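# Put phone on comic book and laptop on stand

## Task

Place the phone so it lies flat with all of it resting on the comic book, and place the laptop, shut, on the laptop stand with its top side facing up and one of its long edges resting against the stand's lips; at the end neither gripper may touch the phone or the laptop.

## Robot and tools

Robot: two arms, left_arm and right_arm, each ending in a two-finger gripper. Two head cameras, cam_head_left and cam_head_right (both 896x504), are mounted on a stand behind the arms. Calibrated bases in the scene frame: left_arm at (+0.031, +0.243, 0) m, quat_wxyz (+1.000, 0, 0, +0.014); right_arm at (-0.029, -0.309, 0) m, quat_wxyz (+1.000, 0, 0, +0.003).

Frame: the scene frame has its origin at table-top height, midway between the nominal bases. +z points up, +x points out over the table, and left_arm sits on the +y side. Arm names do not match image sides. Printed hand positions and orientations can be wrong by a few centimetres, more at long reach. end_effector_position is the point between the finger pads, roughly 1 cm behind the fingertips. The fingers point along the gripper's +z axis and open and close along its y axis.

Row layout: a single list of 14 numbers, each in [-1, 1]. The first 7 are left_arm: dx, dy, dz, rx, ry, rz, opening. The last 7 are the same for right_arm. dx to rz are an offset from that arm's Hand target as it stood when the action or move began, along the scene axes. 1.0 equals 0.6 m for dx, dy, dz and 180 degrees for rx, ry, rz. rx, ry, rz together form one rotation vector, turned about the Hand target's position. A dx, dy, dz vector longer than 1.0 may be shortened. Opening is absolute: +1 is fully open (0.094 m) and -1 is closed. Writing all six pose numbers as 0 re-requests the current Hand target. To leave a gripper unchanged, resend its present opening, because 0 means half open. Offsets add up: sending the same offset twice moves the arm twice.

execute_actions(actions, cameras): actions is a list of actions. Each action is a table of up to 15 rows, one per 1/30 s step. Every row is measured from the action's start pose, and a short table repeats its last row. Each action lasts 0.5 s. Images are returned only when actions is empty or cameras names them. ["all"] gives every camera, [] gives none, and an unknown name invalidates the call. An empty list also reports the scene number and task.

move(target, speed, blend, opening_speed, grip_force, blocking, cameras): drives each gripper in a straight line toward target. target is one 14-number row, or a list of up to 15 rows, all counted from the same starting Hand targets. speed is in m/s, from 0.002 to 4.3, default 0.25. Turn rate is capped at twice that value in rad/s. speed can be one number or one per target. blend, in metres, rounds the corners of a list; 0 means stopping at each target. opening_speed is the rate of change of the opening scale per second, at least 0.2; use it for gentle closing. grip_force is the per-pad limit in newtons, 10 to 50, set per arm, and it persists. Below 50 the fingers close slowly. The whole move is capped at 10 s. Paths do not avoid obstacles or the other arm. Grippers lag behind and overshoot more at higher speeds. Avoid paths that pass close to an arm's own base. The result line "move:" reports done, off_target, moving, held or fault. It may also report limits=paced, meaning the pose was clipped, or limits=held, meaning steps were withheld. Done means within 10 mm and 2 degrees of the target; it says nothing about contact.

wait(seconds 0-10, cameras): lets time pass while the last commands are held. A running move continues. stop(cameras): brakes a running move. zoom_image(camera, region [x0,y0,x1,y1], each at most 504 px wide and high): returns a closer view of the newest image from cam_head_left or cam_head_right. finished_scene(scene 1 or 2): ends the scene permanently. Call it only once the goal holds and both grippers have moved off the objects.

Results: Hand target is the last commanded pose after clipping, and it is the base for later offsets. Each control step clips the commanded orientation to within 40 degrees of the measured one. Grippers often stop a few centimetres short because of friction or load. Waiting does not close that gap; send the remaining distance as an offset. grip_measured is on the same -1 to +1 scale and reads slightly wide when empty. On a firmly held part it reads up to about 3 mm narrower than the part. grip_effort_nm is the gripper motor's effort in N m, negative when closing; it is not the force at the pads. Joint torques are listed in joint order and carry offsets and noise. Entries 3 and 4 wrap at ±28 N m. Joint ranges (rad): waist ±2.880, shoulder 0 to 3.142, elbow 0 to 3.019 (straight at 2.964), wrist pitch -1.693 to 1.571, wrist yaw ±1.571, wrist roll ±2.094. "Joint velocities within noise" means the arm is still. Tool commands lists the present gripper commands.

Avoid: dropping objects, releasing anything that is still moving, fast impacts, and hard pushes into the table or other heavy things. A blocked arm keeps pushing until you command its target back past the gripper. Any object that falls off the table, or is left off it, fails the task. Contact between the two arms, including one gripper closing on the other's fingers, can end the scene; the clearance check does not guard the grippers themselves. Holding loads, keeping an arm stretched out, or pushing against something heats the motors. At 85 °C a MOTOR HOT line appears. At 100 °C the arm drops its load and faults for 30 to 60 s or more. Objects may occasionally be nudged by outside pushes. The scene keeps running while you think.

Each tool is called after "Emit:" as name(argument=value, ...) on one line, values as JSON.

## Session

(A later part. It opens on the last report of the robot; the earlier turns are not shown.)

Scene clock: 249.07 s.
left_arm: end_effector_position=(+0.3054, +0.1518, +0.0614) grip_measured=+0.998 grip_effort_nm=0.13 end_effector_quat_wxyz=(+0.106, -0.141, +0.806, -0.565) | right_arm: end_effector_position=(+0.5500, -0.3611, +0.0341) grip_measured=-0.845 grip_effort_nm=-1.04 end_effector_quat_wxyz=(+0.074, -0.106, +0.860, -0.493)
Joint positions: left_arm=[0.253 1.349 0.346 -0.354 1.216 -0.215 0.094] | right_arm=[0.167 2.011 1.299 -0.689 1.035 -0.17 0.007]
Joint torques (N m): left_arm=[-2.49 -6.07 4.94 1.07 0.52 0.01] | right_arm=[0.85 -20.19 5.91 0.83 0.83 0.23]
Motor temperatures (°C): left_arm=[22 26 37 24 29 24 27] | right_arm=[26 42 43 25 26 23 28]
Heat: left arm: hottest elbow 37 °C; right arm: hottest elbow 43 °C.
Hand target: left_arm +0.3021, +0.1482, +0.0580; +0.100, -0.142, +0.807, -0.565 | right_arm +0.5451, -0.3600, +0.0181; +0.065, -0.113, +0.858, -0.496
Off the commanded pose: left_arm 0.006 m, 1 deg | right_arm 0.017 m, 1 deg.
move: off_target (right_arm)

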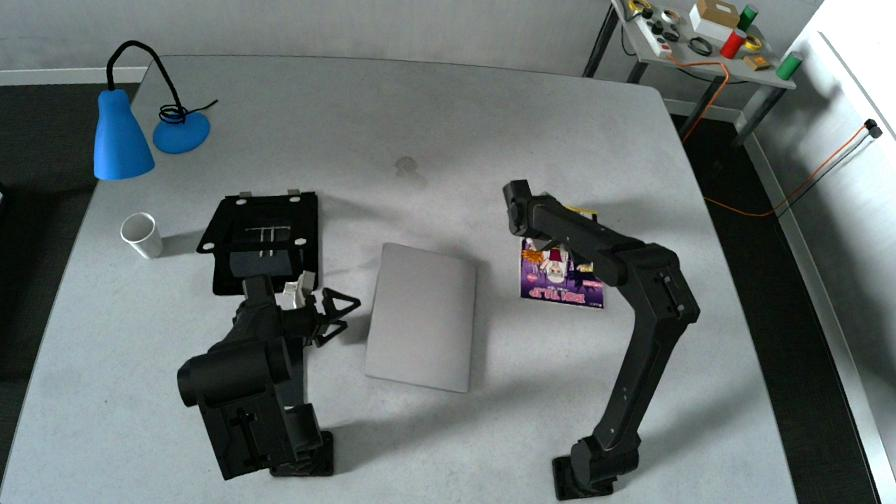

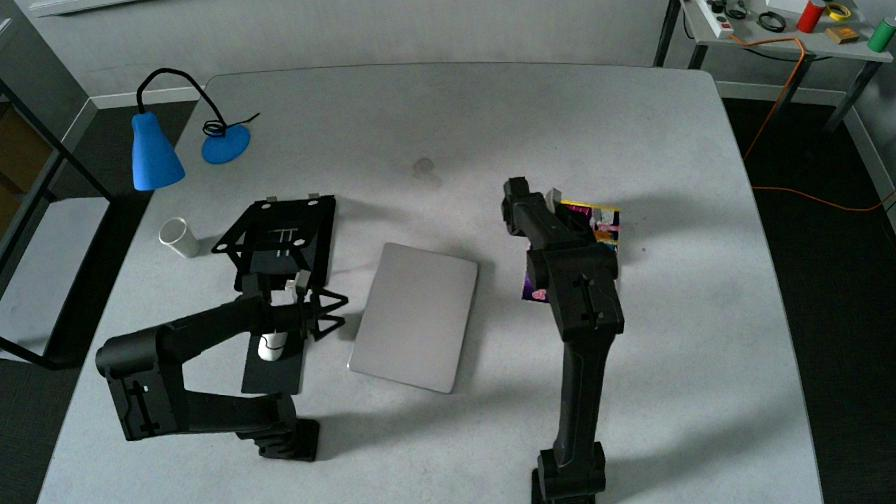

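Emit:
move(target=[[0,0,-0.018,0,0,0,1,0,0,0,0,0,0,-0.5],[0.015,-0.063,-0.018,0,0,-0.0556,1,0,0,-0.02,0,0,0,-0.5],[0.015,-0.063,-0.018,0,0,-0.0556,1,-0.043,0.161,-0.02,0,0,0,-0.5],[0.015,-0.063,-0.018,0,0,-0.0556,1,-0.043,0.2,0.17,0,0,0,-0.5]], speed=[0.05,0.05,0.08,0.2], blend=[0,0,0.01,0], opening_speed=0.6, cameras=["cam_head_left","cam_head_right"])

Emit:
zoom_image(camera="cam_head_left", region=[250, 220, 430, 380])

Emit:
zoom_image(camera="cam_head_right", region=[250, 220, 430, 380])

Emit:
zoom_image(camera="cam_head_left", region=[490, 170, 650, 320])

Scene clock: 273.40 s.
left_arm: end_effector_position=(+0.3037, +0.1141, +0.0488) grip_measured=+0.998 grip_effort_nm=0.13 end_effector_quat_wxyz=(+0.056, -0.081, +0.812, -0.575) | right_arm: end_effector_position=(+0.5077, -0.2512, +0.1126) grip_measured=-0.501 grip_effort_nm=0.06 end_effector_quat_wxyz=(+0.052, -0.117, +0.857, -0.500)
Joint positions: left_arm=[0.106 1.458 0.389 -0.33 1.227 -0.184 0.094] | right_arm=[0.384 1.954 1.445 -1.319 1.034 0.264 0.023]
Joint torques (N m): left_arm=[-2.73 -5.48 7.83 0.29 0.24 0.17] | right_arm=[1.32 -20.95 10.37 -0.61 0.5 0.27]
Heat: left arm: hottest elbow 36 °C; right arm: hottest shoulder 42 °C.
Hand target: left_arm +0.3110, +0.1104, +0.0470; +0.051, -0.071, +0.816, -0.572 | right_arm +0.5193, -0.2400, +0.1202; +0.065, -0.113, +0.858, -0.496
Off the commanded pose: left_arm 0.008 m, 1 deg | right_arm 0.018 m, 2 deg.
move: off_target (right_arm)

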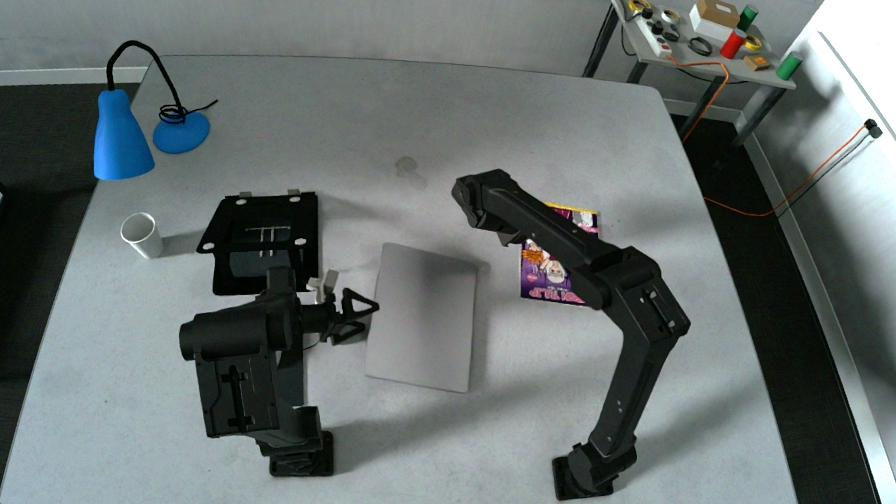

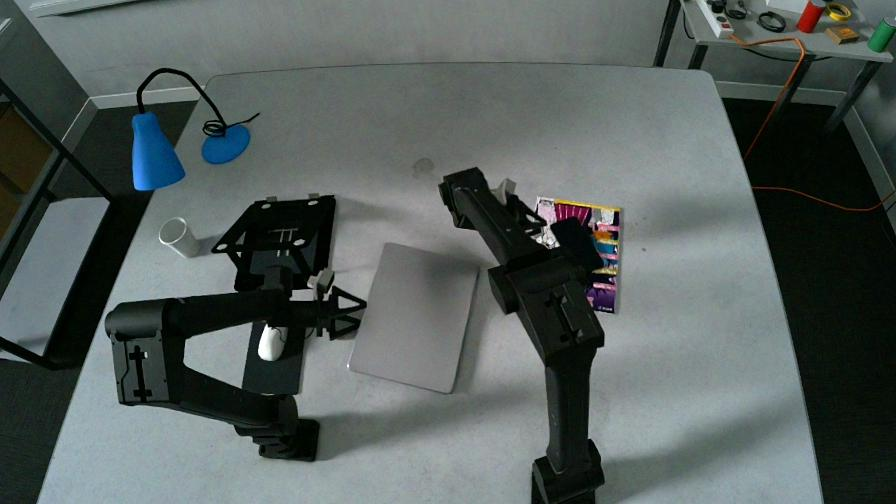

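Scaled by 2.800.

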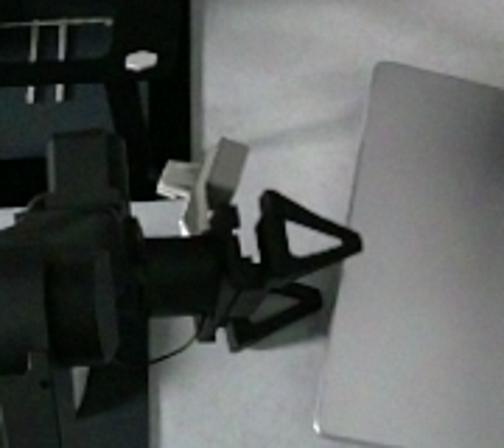

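Scaled by 2.800.

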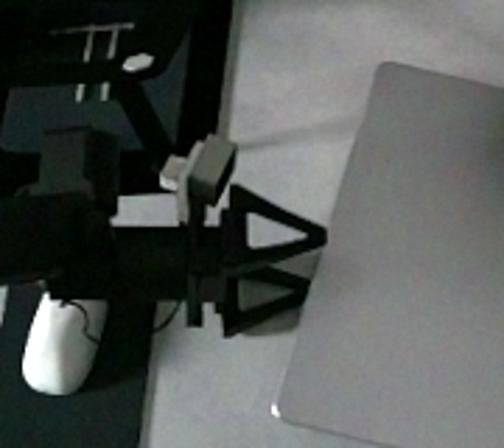

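Scaled by 3.150.

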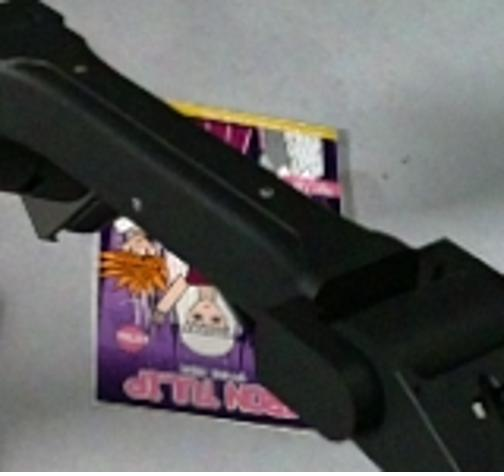

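Emit:
move(target=[0.022,-0.095,0,0,0,-0.0333,1,-0.25,-0.417,0.25,0,0,0,-0.5], speed=[0.25], cameras=["cam_head_left","cam_head_right"])

Emit:
zoom_image(camera="cam_head_left", region=[250, 220, 430, 380])

Emit:
zoom_image(camera="cam_head_right", region=[250, 220, 430, 380])

Emit:
zoom_image(camera="cam_head_left", region=[490, 170, 650, 320])

Scene clock: 280.77 s.
left_arm: end_effector_position=(+0.3144, +0.0590, +0.0494) grip_measured=+0.998 grip_effort_nm=0.13 end_effector_quat_wxyz=(+0.020, -0.035, +0.815, -0.578) | right_arm: end_effector_position=(+0.3738, -0.4867, +0.2727) grip_measured=-0.501 grip_effort_nm=0.06 end_effector_quat_wxyz=(+0.065, -0.115, +0.858, -0.496)
Joint positions: left_arm=[-0.101 1.504 0.42 -0.085 1.203 -0.435 0.094] | right_arm=[-0.091 1.218 0.991 -0.807 0.95 -0.634 0.023]
Joint torques (N m): left_arm=[-2.67 -6.53 7.83 1.4 0.02 0] | right_arm=[-0.15 -11.99 8.12 1.43 0.38 0.18]
Heat: left arm: hottest elbow 36 °C; right arm: hottest elbow 43 °C.
Hand target: left_arm +0.3242, +0.0534, +0.0471; +0.020, -0.029, +0.818, -0.573 | right_arm +0.3693, -0.4902, +0.2701; +0.065, -0.113, +0.858, -0.496
Off the commanded pose: left_arm 0.012 m, 1 deg | right_arm 0.006 m, 0 deg.
move: off_target (left_arm)

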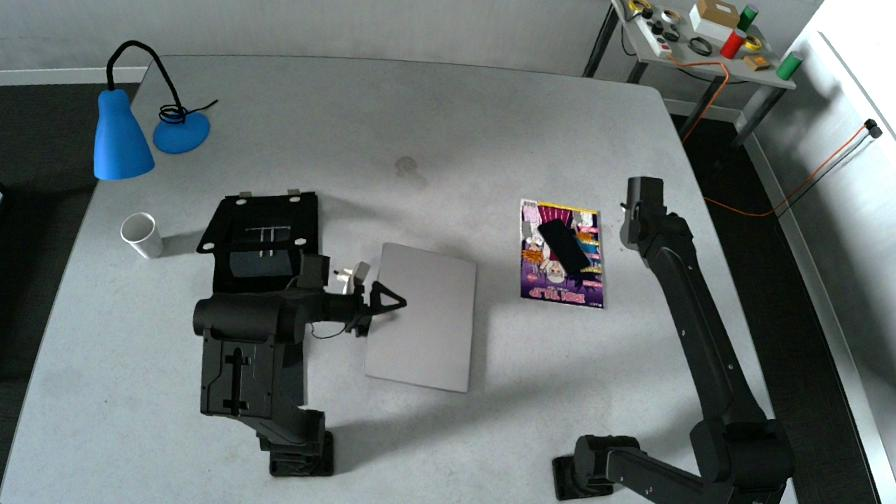

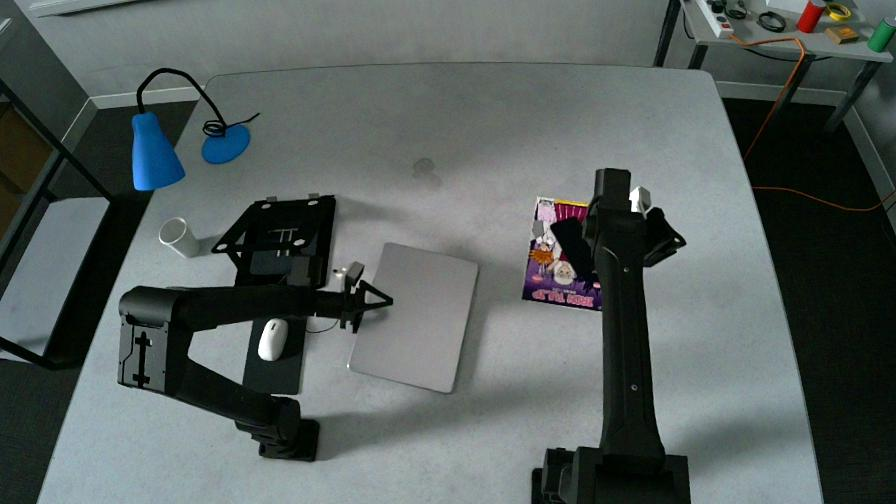

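Scaled by 2.800.

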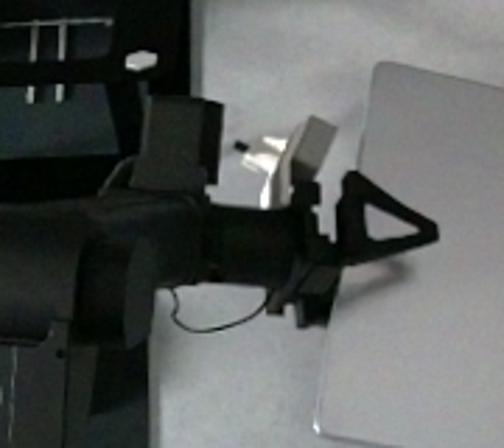

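Scaled by 2.800.

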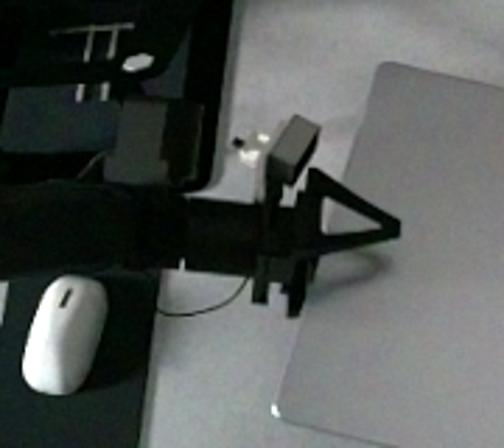

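Scaled by 3.150.

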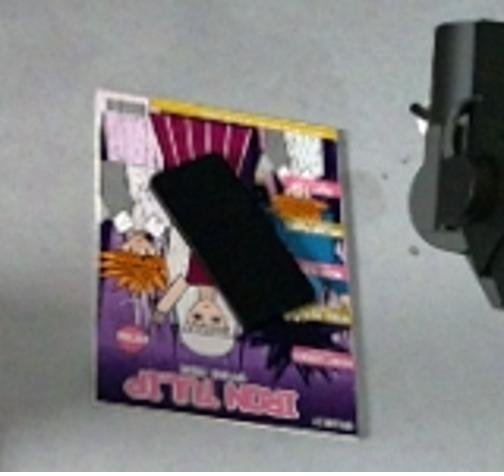

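Emit:
move(target=[0.02,0,0.17,0,0,0,1,0,0,0,0,0,0,-0.5], speed=[0.08], cameras=["cam_head_left","cam_head_right"])

Emit:
zoom_image(camera="cam_head_left", region=[290, 220, 510, 420])

Emit:
zoom_image(camera="cam_head_right", region=[290, 220, 510, 420])

Scene clock: 288.33 s.
left_arm: end_effector_position=(+0.3015, +0.0596, +0.1070) grip_measured=+0.999 grip_effort_nm=0.07 end_effector_quat_wxyz=(-0.022, -0.064, +0.826, -0.560) | right_arm: end_effector_position=(+0.3738, -0.4867, +0.2727) grip_measured=-0.501 grip_effort_nm=0.06 end_effector_quat_wxyz=(+0.065, -0.115, +0.858, -0.496)
Joint positions: left_arm=[-0.109 1.269 0.485 -0.499 1.173 -0.427 0.094] | right_arm=[-0.091 1.218 0.991 -0.807 0.95 -0.634 0.023]
Joint torques (N m): left_arm=[-1.9 -10.46 15.92 0.46 1.18 0.04] | right_arm=[-0.15 -11.99 8.1 1.39 0.39 0.14]
Heat: left arm: hottest elbow 36 °C; right arm: hottest elbow 43 °C.
Hand target: left_arm +0.3363, +0.0534, +0.1492; +0.021, -0.029, +0.819, -0.573 | right_arm +0.3693, -0.4902, +0.2701; +0.065, -0.113, +0.858, -0.496
Off the commanded pose: left_arm 0.055 m, 7 deg | right_arm 0.006 m, 0 deg.
move: off_target (left_arm)

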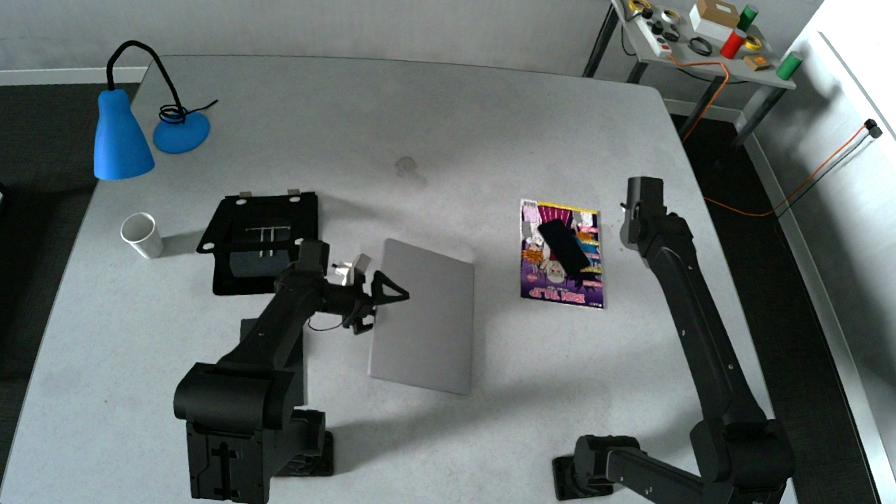

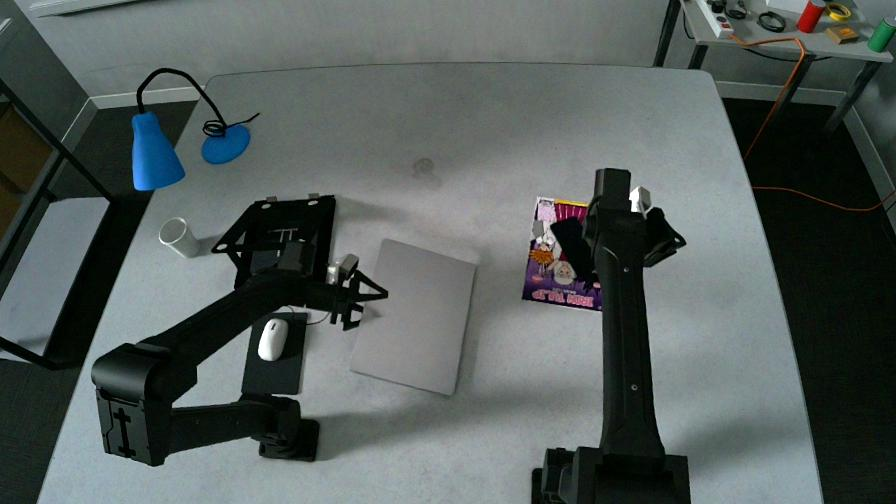

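Scaled by 2.291.

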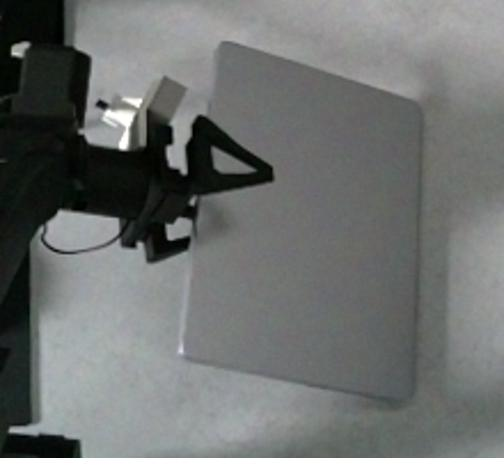

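Scaled by 2.291.

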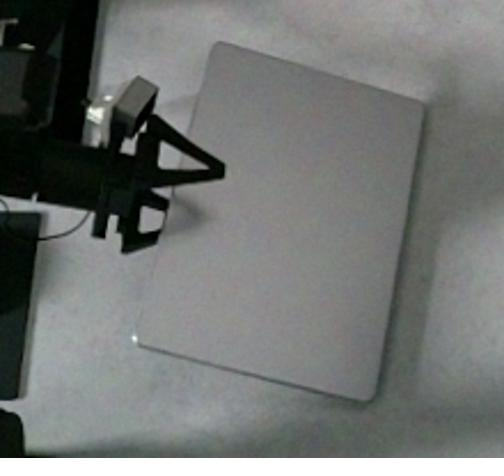

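Emit:
move(target=[[0,0,-0.15,0,0,0,1,0,0,0,0,0,0,-0.5],[0.033,0,-0.155,0,0,0,1,0,0,0,0,0,0,-0.5],[0.04,0,0.03,0,0,0,1,0,0,0,0,0,0,-0.5]], speed=[0.12], blend=[0.004,0.004,0], cameras=["cam_head_left","cam_head_right"])

Emit:
zoom_image(camera="cam_head_left", region=[290, 220, 510, 420])

Emit:
zoom_image(camera="cam_head_right", region=[290, 220, 510, 420])

speed must be one number or one for each of the 3 targets, got a list of 1; nothing of the call was run

Scaled by 2.291.

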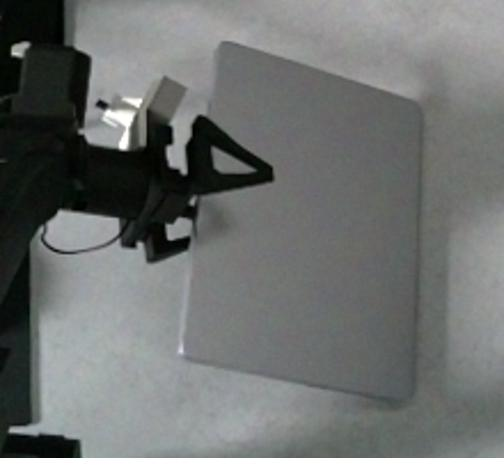

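Scaled by 2.291.

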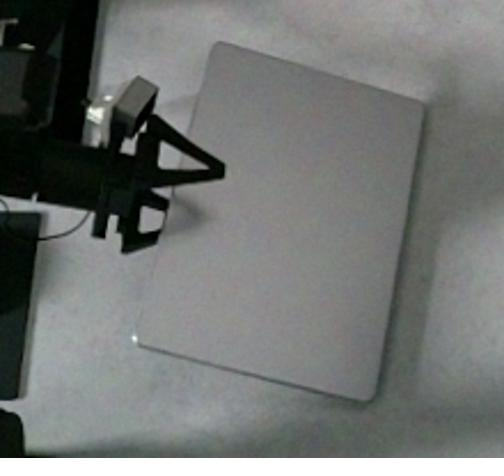

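Emit:
move(target=[[0.0,0,-0.06,0,0,0,-0.45,0,0,0,0,0,0,-0.5],[0.0,0,-0.06,0,0,0,-0.95,0,0,0,0,0,0,-0.5]], speed=0.025, opening_speed=0.9, cameras=["cam_head_left","cam_head_right"])

Emit:
zoom_image(camera="cam_head_left", region=[290, 220, 510, 420])

Emit:
zoom_image(camera="cam_head_right", region=[290, 220, 510, 420])

Scene clock: 311.00 s.
left_arm: end_effector_position=(+0.3149, +0.0594, +0.0887) grip_measured=-0.620 grip_effort_nm=-1.00 end_effector_quat_wxyz=(+0.011, -0.031, +0.830, -0.557) | right_arm: end_effector_position=(+0.3738, -0.4867, +0.2727) grip_measured=-0.501 grip_effort_nm=0.06 end_effector_quat_wxyz=(+0.065, -0.115, +0.858, -0.496)
Joint positions: left_arm=[-0.109 1.347 0.485 -0.387 1.16 -0.366 0.018] | right_arm=[-0.091 1.218 0.991 -0.807 0.95 -0.634 0.023]
Joint torques (N m): left_arm=[-1.73 -9.93 11.73 0.69 1.74 -0.46] | right_arm=[-0.21 -11.99 8.1 1.4 0.39 0.15]
Heat: left arm: hottest elbow 39 °C; right arm: hottest elbow 43 °C.
Hand target: left_arm +0.3362, +0.0534, +0.1132; +0.021, -0.028, +0.818, -0.573 | right_arm +0.3693, -0.4902, +0.2701; +0.065, -0.113, +0.858, -0.496
Off the commanded pose: left_arm 0.033 m, 3 deg | right_arm 0.006 m, 0 deg.
move: off_target (left_arm); target 2's new opening was sent with left_arm's hand 0.033 m and 5 deg from that target

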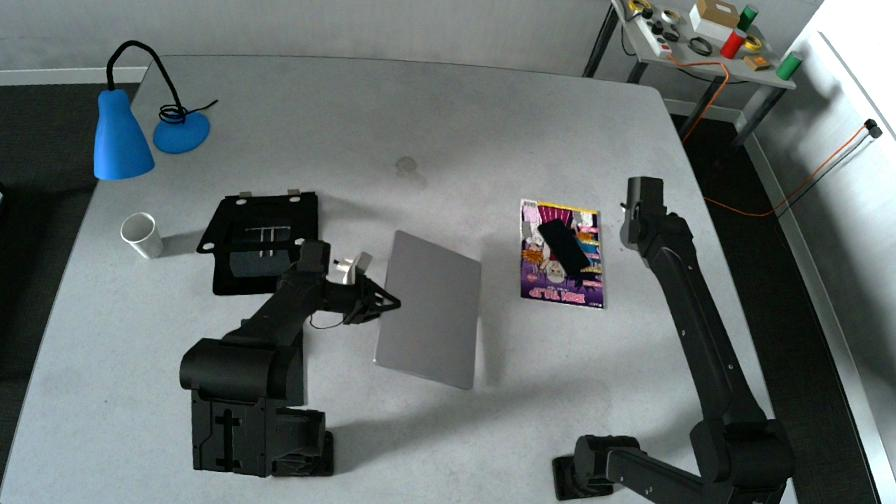

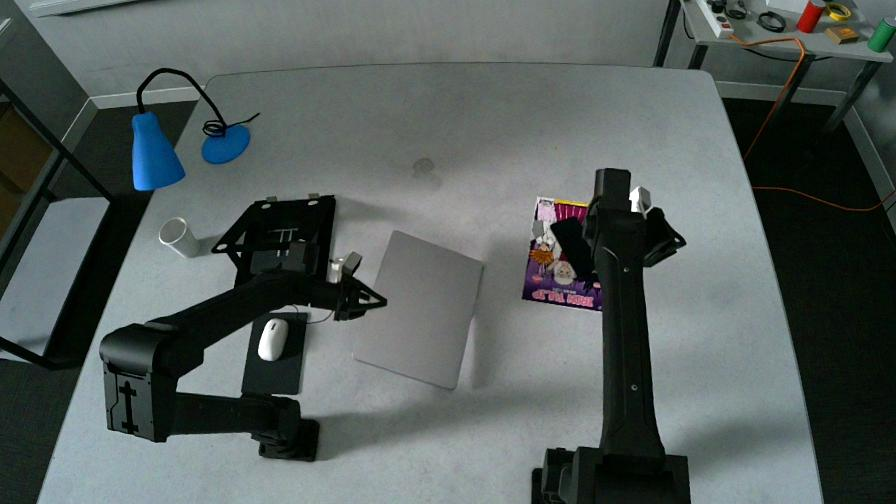

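Scaled by 2.291.

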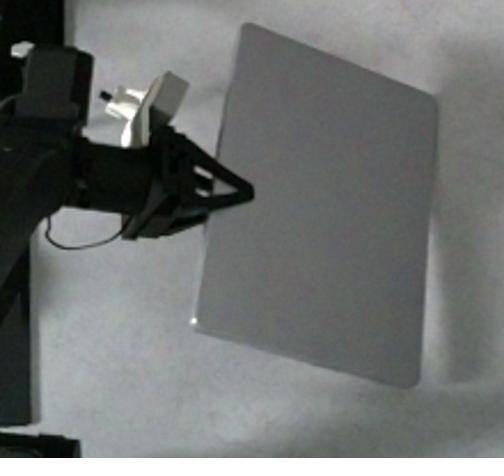

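Scaled by 2.291.

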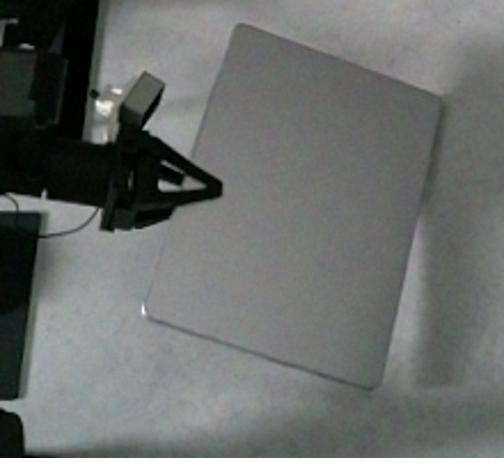

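Emit:
move(target=[0.0,0,0.1,0,0,0,-0.95,0,0,0,0,0,0,-0.5], speed=0.08, cameras=["cam_head_left","cam_head_right"])

Emit:
zoom_image(camera="cam_head_left", region=[290, 200, 510, 400])

Emit:
zoom_image(camera="cam_head_right", region=[290, 200, 510, 400])

Scene clock: 326.90 s.
left_arm: end_effector_position=(+0.2982, +0.0622, +0.1135) grip_measured=-0.629 grip_effort_nm=-1.00 end_effector_quat_wxyz=(-0.021, -0.060, +0.836, -0.545) | right_arm: end_effector_position=(+0.3738, -0.4867, +0.2727) grip_measured=-0.501 grip_effort_nm=0.06 end_effector_quat_wxyz=(+0.065, -0.115, +0.858, -0.496)
Joint positions: left_arm=[-0.109 1.232 0.503 -0.592 1.14 -0.384 0.017] | right_arm=[-0.091 1.218 0.991 -0.807 0.95 -0.634 0.023]
Joint torques (N m): left_arm=[-1.61 -11.81 17.63 0.16 2.55 -0.25] | right_arm=[-0.15 -11.93 8.13 1.4 0.38 0.14]
Heat: left arm: hottest elbow 39 °C; right arm: hottest elbow 44 °C.
Hand target: left_arm +0.3363, +0.0534, +0.1731; +0.021, -0.029, +0.819, -0.573 | right_arm +0.3693, -0.4902, +0.2701; +0.065, -0.113, +0.858, -0.496
Off the commanded pose: left_arm 0.071 m, 7 deg | right_arm 0.006 m, 0 deg.
move: off_target (left_arm)

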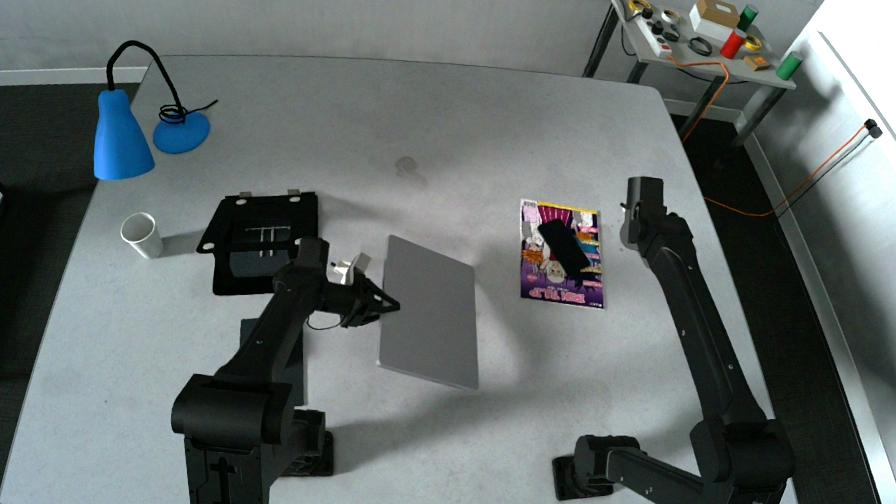

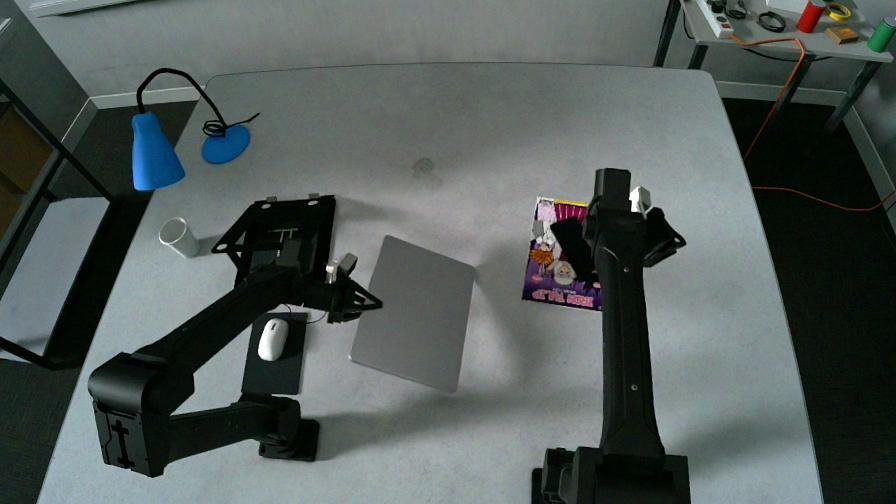

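Scaled by 2.291.

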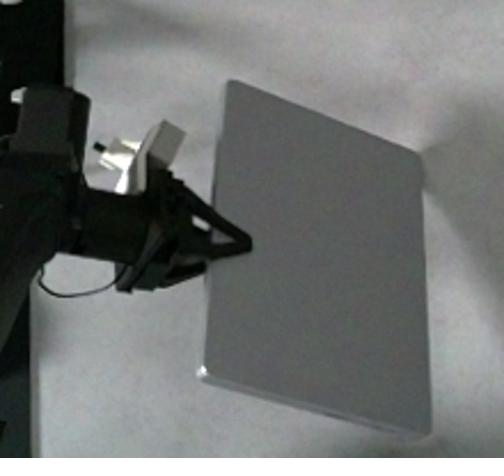

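Scaled by 2.291.

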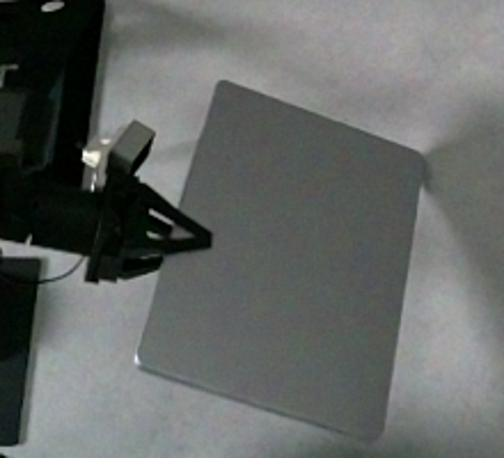

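Emit:
move(target=[0.02,0,0.15,0.002,-0.041,-0.016,-0.95,0,0,0,0,0,0,-0.5], speed=0.08, cameras=["cam_head_left","cam_head_right"])

Emit:
zoom_image(camera="cam_head_left", region=[290, 200, 510, 400])

Emit:
zoom_image(camera="cam_head_right", region=[290, 200, 510, 400])

Scene clock: 336.57 s.
left_arm: end_effector_position=(+0.3034, +0.0634, +0.1746) grip_measured=-0.629 grip_effort_nm=-1.00 end_effector_quat_wxyz=(-0.022, -0.035, +0.845, -0.533) | right_arm: end_effector_position=(+0.3738, -0.4867, +0.2727) grip_measured=-0.501 grip_effort_nm=0.06 end_effector_quat_wxyz=(+0.065, -0.115, +0.858, -0.496)
Joint positions: left_arm=[-0.109 1.139 0.647 -0.915 1.118 -0.266 0.017] | right_arm=[-0.091 1.218 0.991 -0.807 0.95 -0.634 0.023]
Joint torques (N m): left_arm=[-1.61 -11.75 22.58 0.49 3.48 0.22] | right_arm=[-0.15 -12.1 8.12 1.4 0.38 0.14]
Motor temperatures (°C): left_arm=[22 26 40 24 37 24 28] | right_arm=[26 38 44 25 25 23 26]
Heat: left arm: hottest elbow 40 °C; right arm: hottest elbow 44 °C.
Hand target: left_arm +0.3482, +0.0534, +0.2630; +0.059, +0.029, +0.818, -0.572 | right_arm +0.3693, -0.4902, +0.2701; +0.065, -0.113, +0.858, -0.496
Off the commanded pose: left_arm 0.100 m, 13 deg | right_arm 0.006 m, 0 deg.
move: off_target (left_arm)

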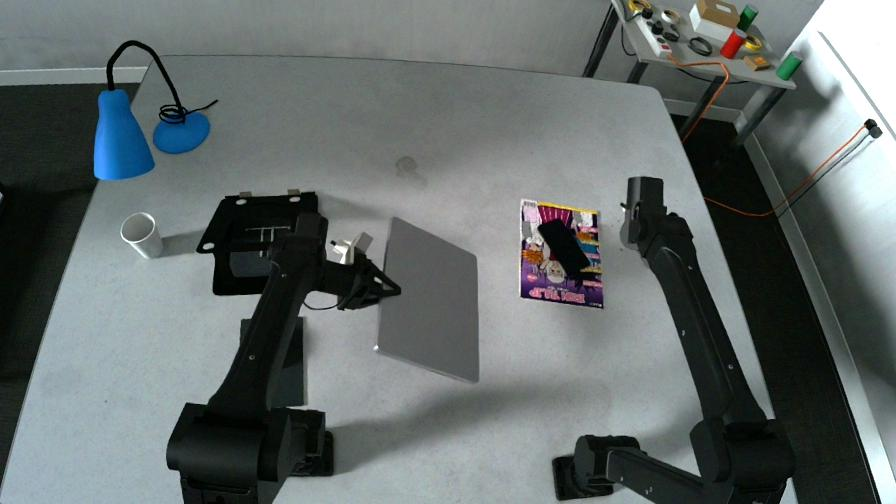

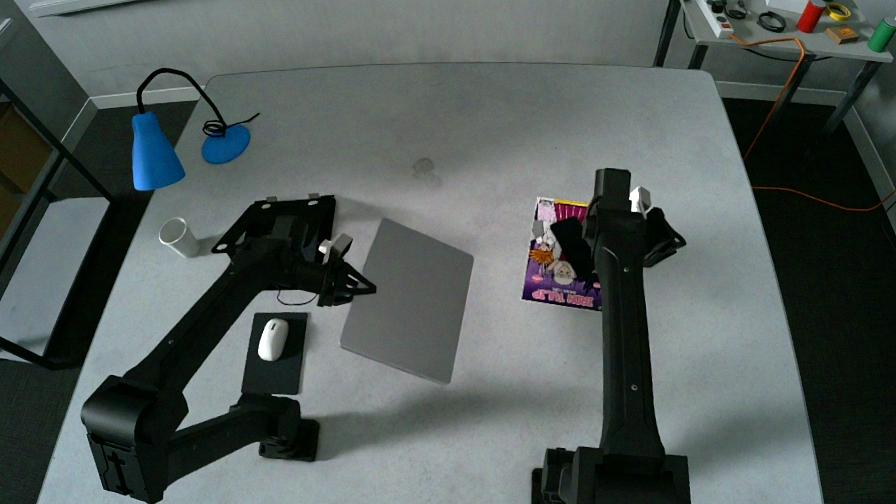

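Scaled by 2.291.

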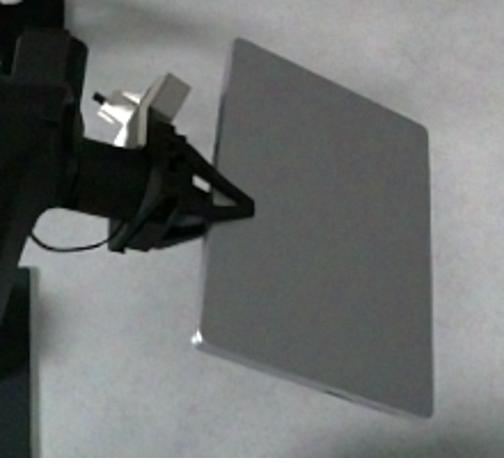

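Scaled by 2.291.

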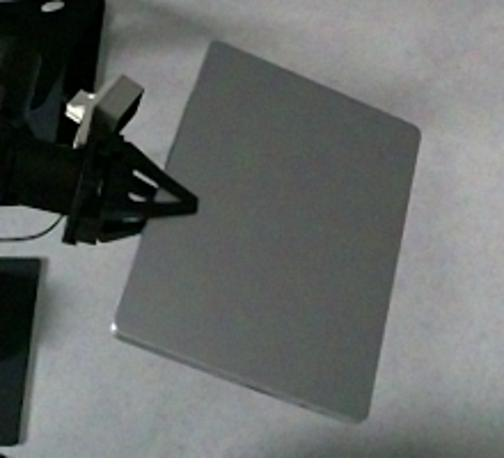

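Emit:
move(target=[[0.02,0.02,0.12,0,0,0.03,-0.95,0,0,0,0,0,0,-0.5],[0.087,0.228,0.15,0,0,0.289,-0.95,0,0,0,0,0,0,-0.5]], speed=0.15, blend=[0.02,0], cameras=["cam_head_left","cam_head_right"])

Scene clock: 362.57 s.
left_arm: end_effector_position=(+0.3880, +0.1884, +0.2674) grip_measured=-0.629 grip_effort_nm=-1.01 end_effector_quat_wxyz=(+0.208, -0.395, +0.776, -0.445) | right_arm: end_effector_position=(+0.3738, -0.4867, +0.2727) grip_measured=-0.501 grip_effort_nm=0.06 end_effector_quat_wxyz=(+0.065, -0.115, +0.858, -0.496)
Joint positions: left_arm=[0.127 0.804 0.689 -0.61 0.675 -1.1 0.017] | right_arm=[-0.091 1.218 0.991 -0.807 0.95 -0.634 0.023]
Joint torques (N m): left_arm=[-0.21 -11.34 17.59 5.29 1.5 0.02] | right_arm=[-0.15 -12.04 8.1 1.4 0.38 0.14]
Motor temperatures (°C): left_arm=[22 27 46 24 49 24 29] | right_arm=[26 37 44 25 25 23 26]
Heat: left arm: hottest wrist yaw 49 °C; right arm: hottest elbow 44 °C.
Hand target: left_arm +0.4004, +0.1902, +0.3532; +0.304, -0.332, +0.748, -0.488 | right_arm +0.3693, -0.4902, +0.2701; +0.065, -0.113, +0.858, -0.496
Off the commanded pose: left_arm 0.087 m, 14 deg | right_arm 0.006 m, 0 deg.
move: off_target (left_arm)

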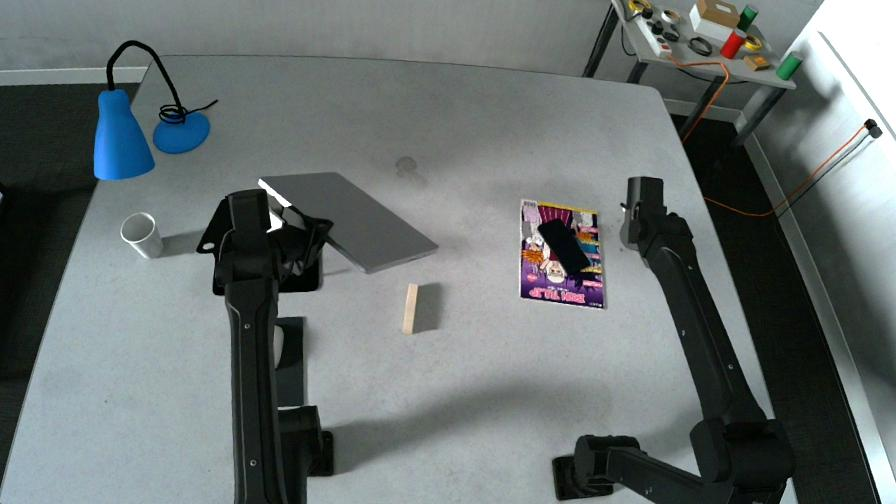

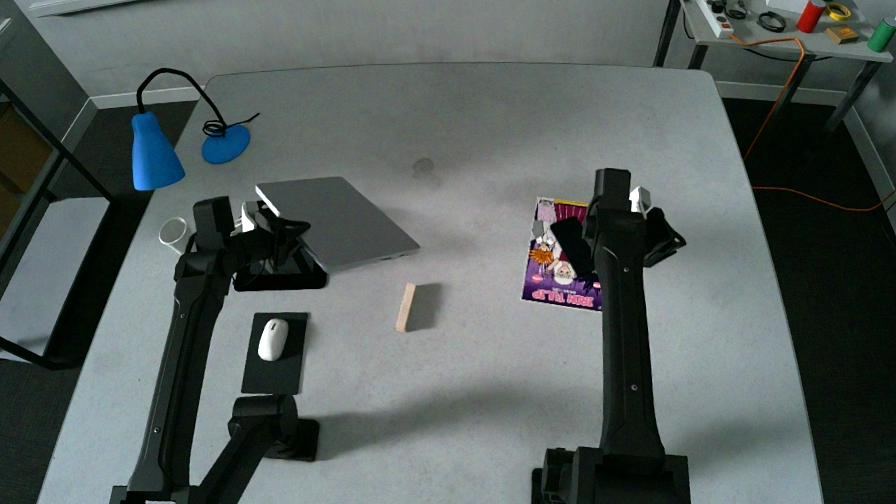

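Emit:
move(target=[[0.05,0.11,0,-0.004,-0.0255,0.139,-0.95,0,0,0,0,0,0,-0.5],[0.091,0.211,0.0,-0.008,-0.051,0.2774,-0.95,0,0,0,0,0,0,-0.5]], speed=0.15, blend=[0.03,0], cameras=["cam_head_left","cam_head_right"])

Emit:
zoom_image(camera="cam_head_left", region=[180, 130, 380, 310])

Emit:
zoom_image(camera="cam_head_right", region=[180, 130, 380, 310])

Scene clock: 381.50 s.
left_arm: end_effector_position=(+0.4276, +0.3180, +0.2475) grip_measured=-0.628 grip_effort_nm=-1.01 end_effector_quat_wxyz=(-0.447, +0.635, -0.570, +0.269) | right_arm: end_effector_position=(+0.3738, -0.4867, +0.2727) grip_measured=-0.501 grip_effort_nm=0.06 end_effector_quat_wxyz=(+0.065, -0.115, +0.858, -0.496)
Joint positions: left_arm=[0.093 0.824 0.576 -0.231 -0.156 -1.462 0.017] | right_arm=[-0.091 1.218 0.991 -0.807 0.95 -0.634 0.023]
Joint torques (N m): left_arm=[-2.9 -10.11 18.65 6.63 -0.45 0.04] | right_arm=[-0.21 -12.1 8.12 1.43 0.38 0.14]
Motor temperatures (°C): left_arm=[22 27 48 24 41 24 29] | right_arm=[26 37 44 25 25 23 26]
Heat: left arm: hottest elbow 48 °C; right arm: hottest elbow 44 °C.
Hand target: left_arm +0.4550, +0.3168, +0.3532; -0.534, +0.581, -0.506, +0.348 | right_arm +0.3693, -0.4902, +0.2701; +0.065, -0.113, +0.858, -0.496
Off the commanded pose: left_arm 0.109 m, 16 deg | right_arm 0.006 m, 0 deg.
move: off_target (left_arm)

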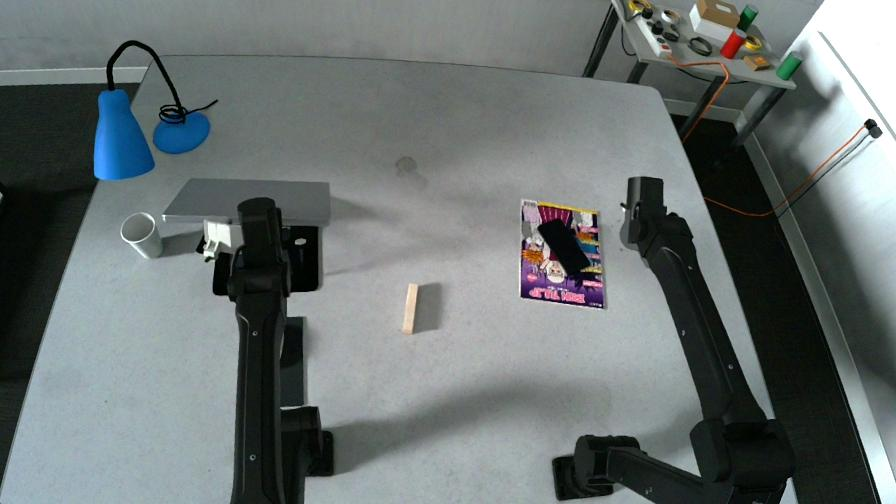

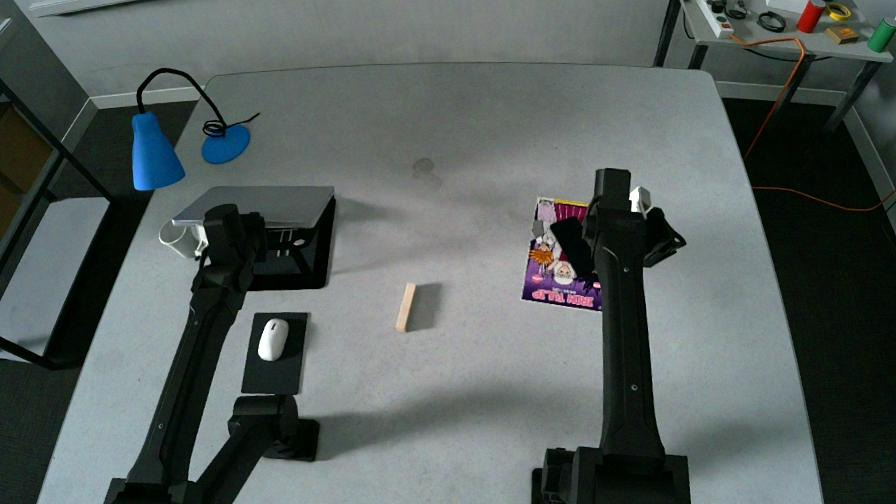

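Scaled by 2.520.

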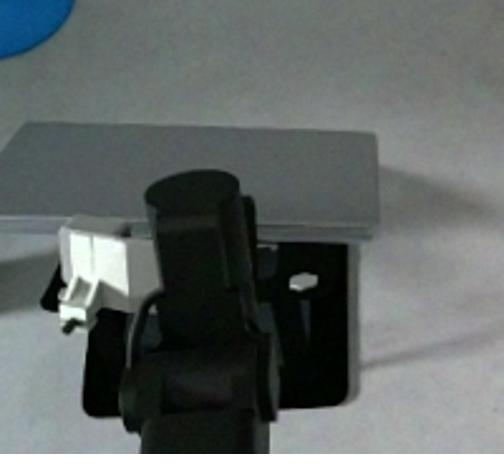

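Scaled by 2.520.

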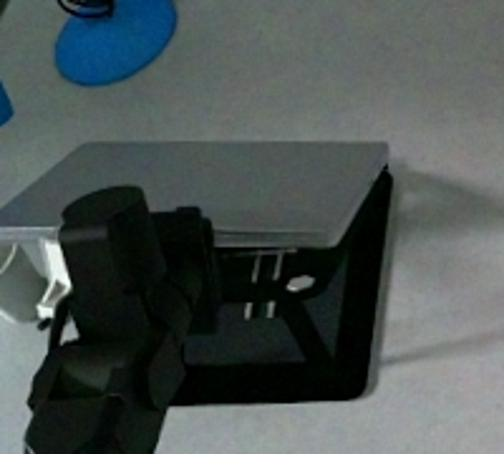

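Emit:
move(target=[0.0,0,0.0,-0.0254,-0.0393,0.0119,-0.95,0,0,0,0,0,0,-0.5], speed=0.1, cameras=["cam_head_left","cam_head_right"])

Emit:
zoom_image(camera="cam_head_left", region=[150, 150, 350, 310])

Emit:
zoom_image(camera="cam_head_right", region=[150, 150, 350, 310])

Scene clock: 398.00 s.
left_arm: end_effector_position=(+0.4315, +0.3191, +0.2446) grip_measured=-0.628 grip_effort_nm=-1.01 end_effector_quat_wxyz=(-0.468, +0.649, -0.515, +0.308) | right_arm: end_effector_position=(+0.3738, -0.4867, +0.2727) grip_measured=-0.501 grip_effort_nm=0.06 end_effector_quat_wxyz=(+0.065, -0.115, +0.858, -0.496)
Joint positions: left_arm=[0.078 0.832 0.516 -0.074 -0.195 -1.562 0.017] | right_arm=[-0.091 1.218 0.991 -0.807 0.95 -0.634 0.023]
Joint torques (N m): left_arm=[-2.43 -10.29 18.4 6.98 -0.47 0.05] | right_arm=[-0.15 -11.99 8.13 1.42 0.38 0.15]
Heat: left arm: hottest elbow 48 °C; right arm: hottest elbow 44 °C.
Hand target: left_arm +0.4551, +0.3168, +0.3530; -0.547, +0.589, -0.447, +0.393 | right_arm +0.3693, -0.4902, +0.2701; +0.065, -0.113, +0.858, -0.496
Off the commanded pose: left_arm 0.111 m, 17 deg | right_arm 0.006 m, 0 deg.
move: off_target (left_arm)

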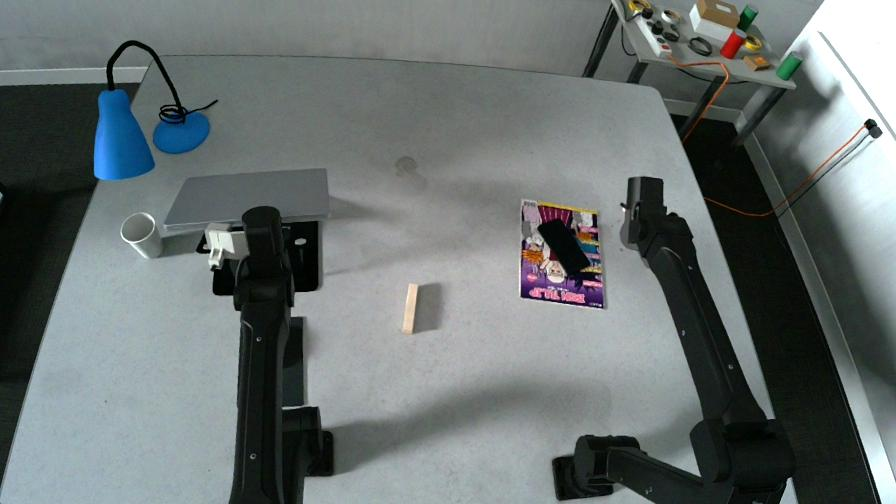

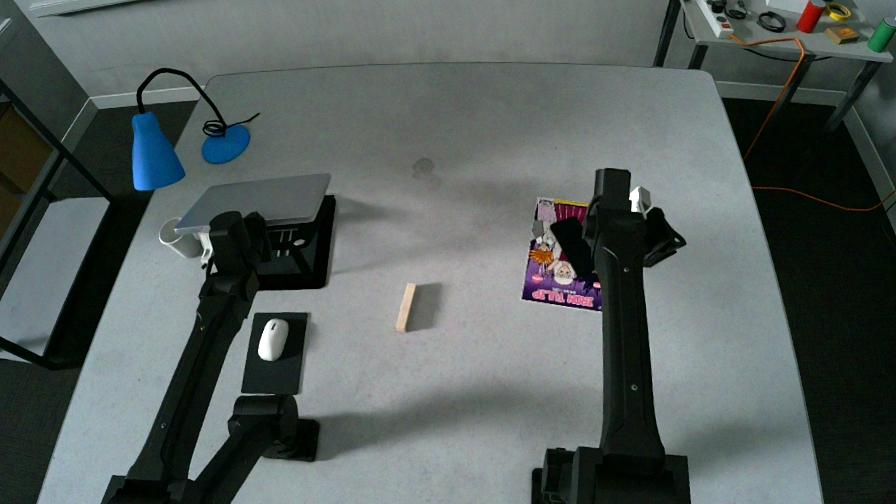

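Scaled by 2.520.

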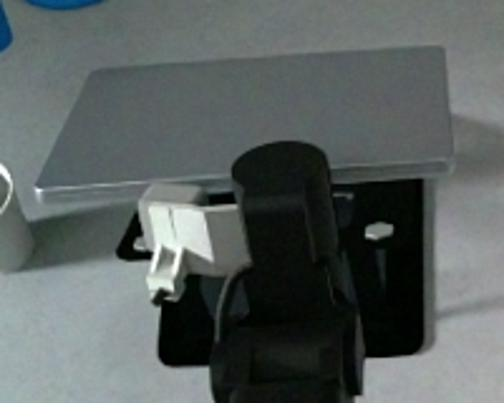

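Scaled by 2.520.

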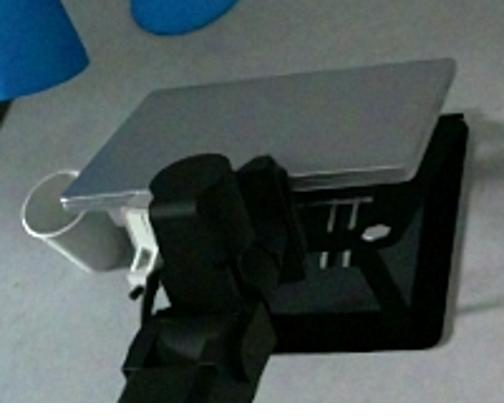

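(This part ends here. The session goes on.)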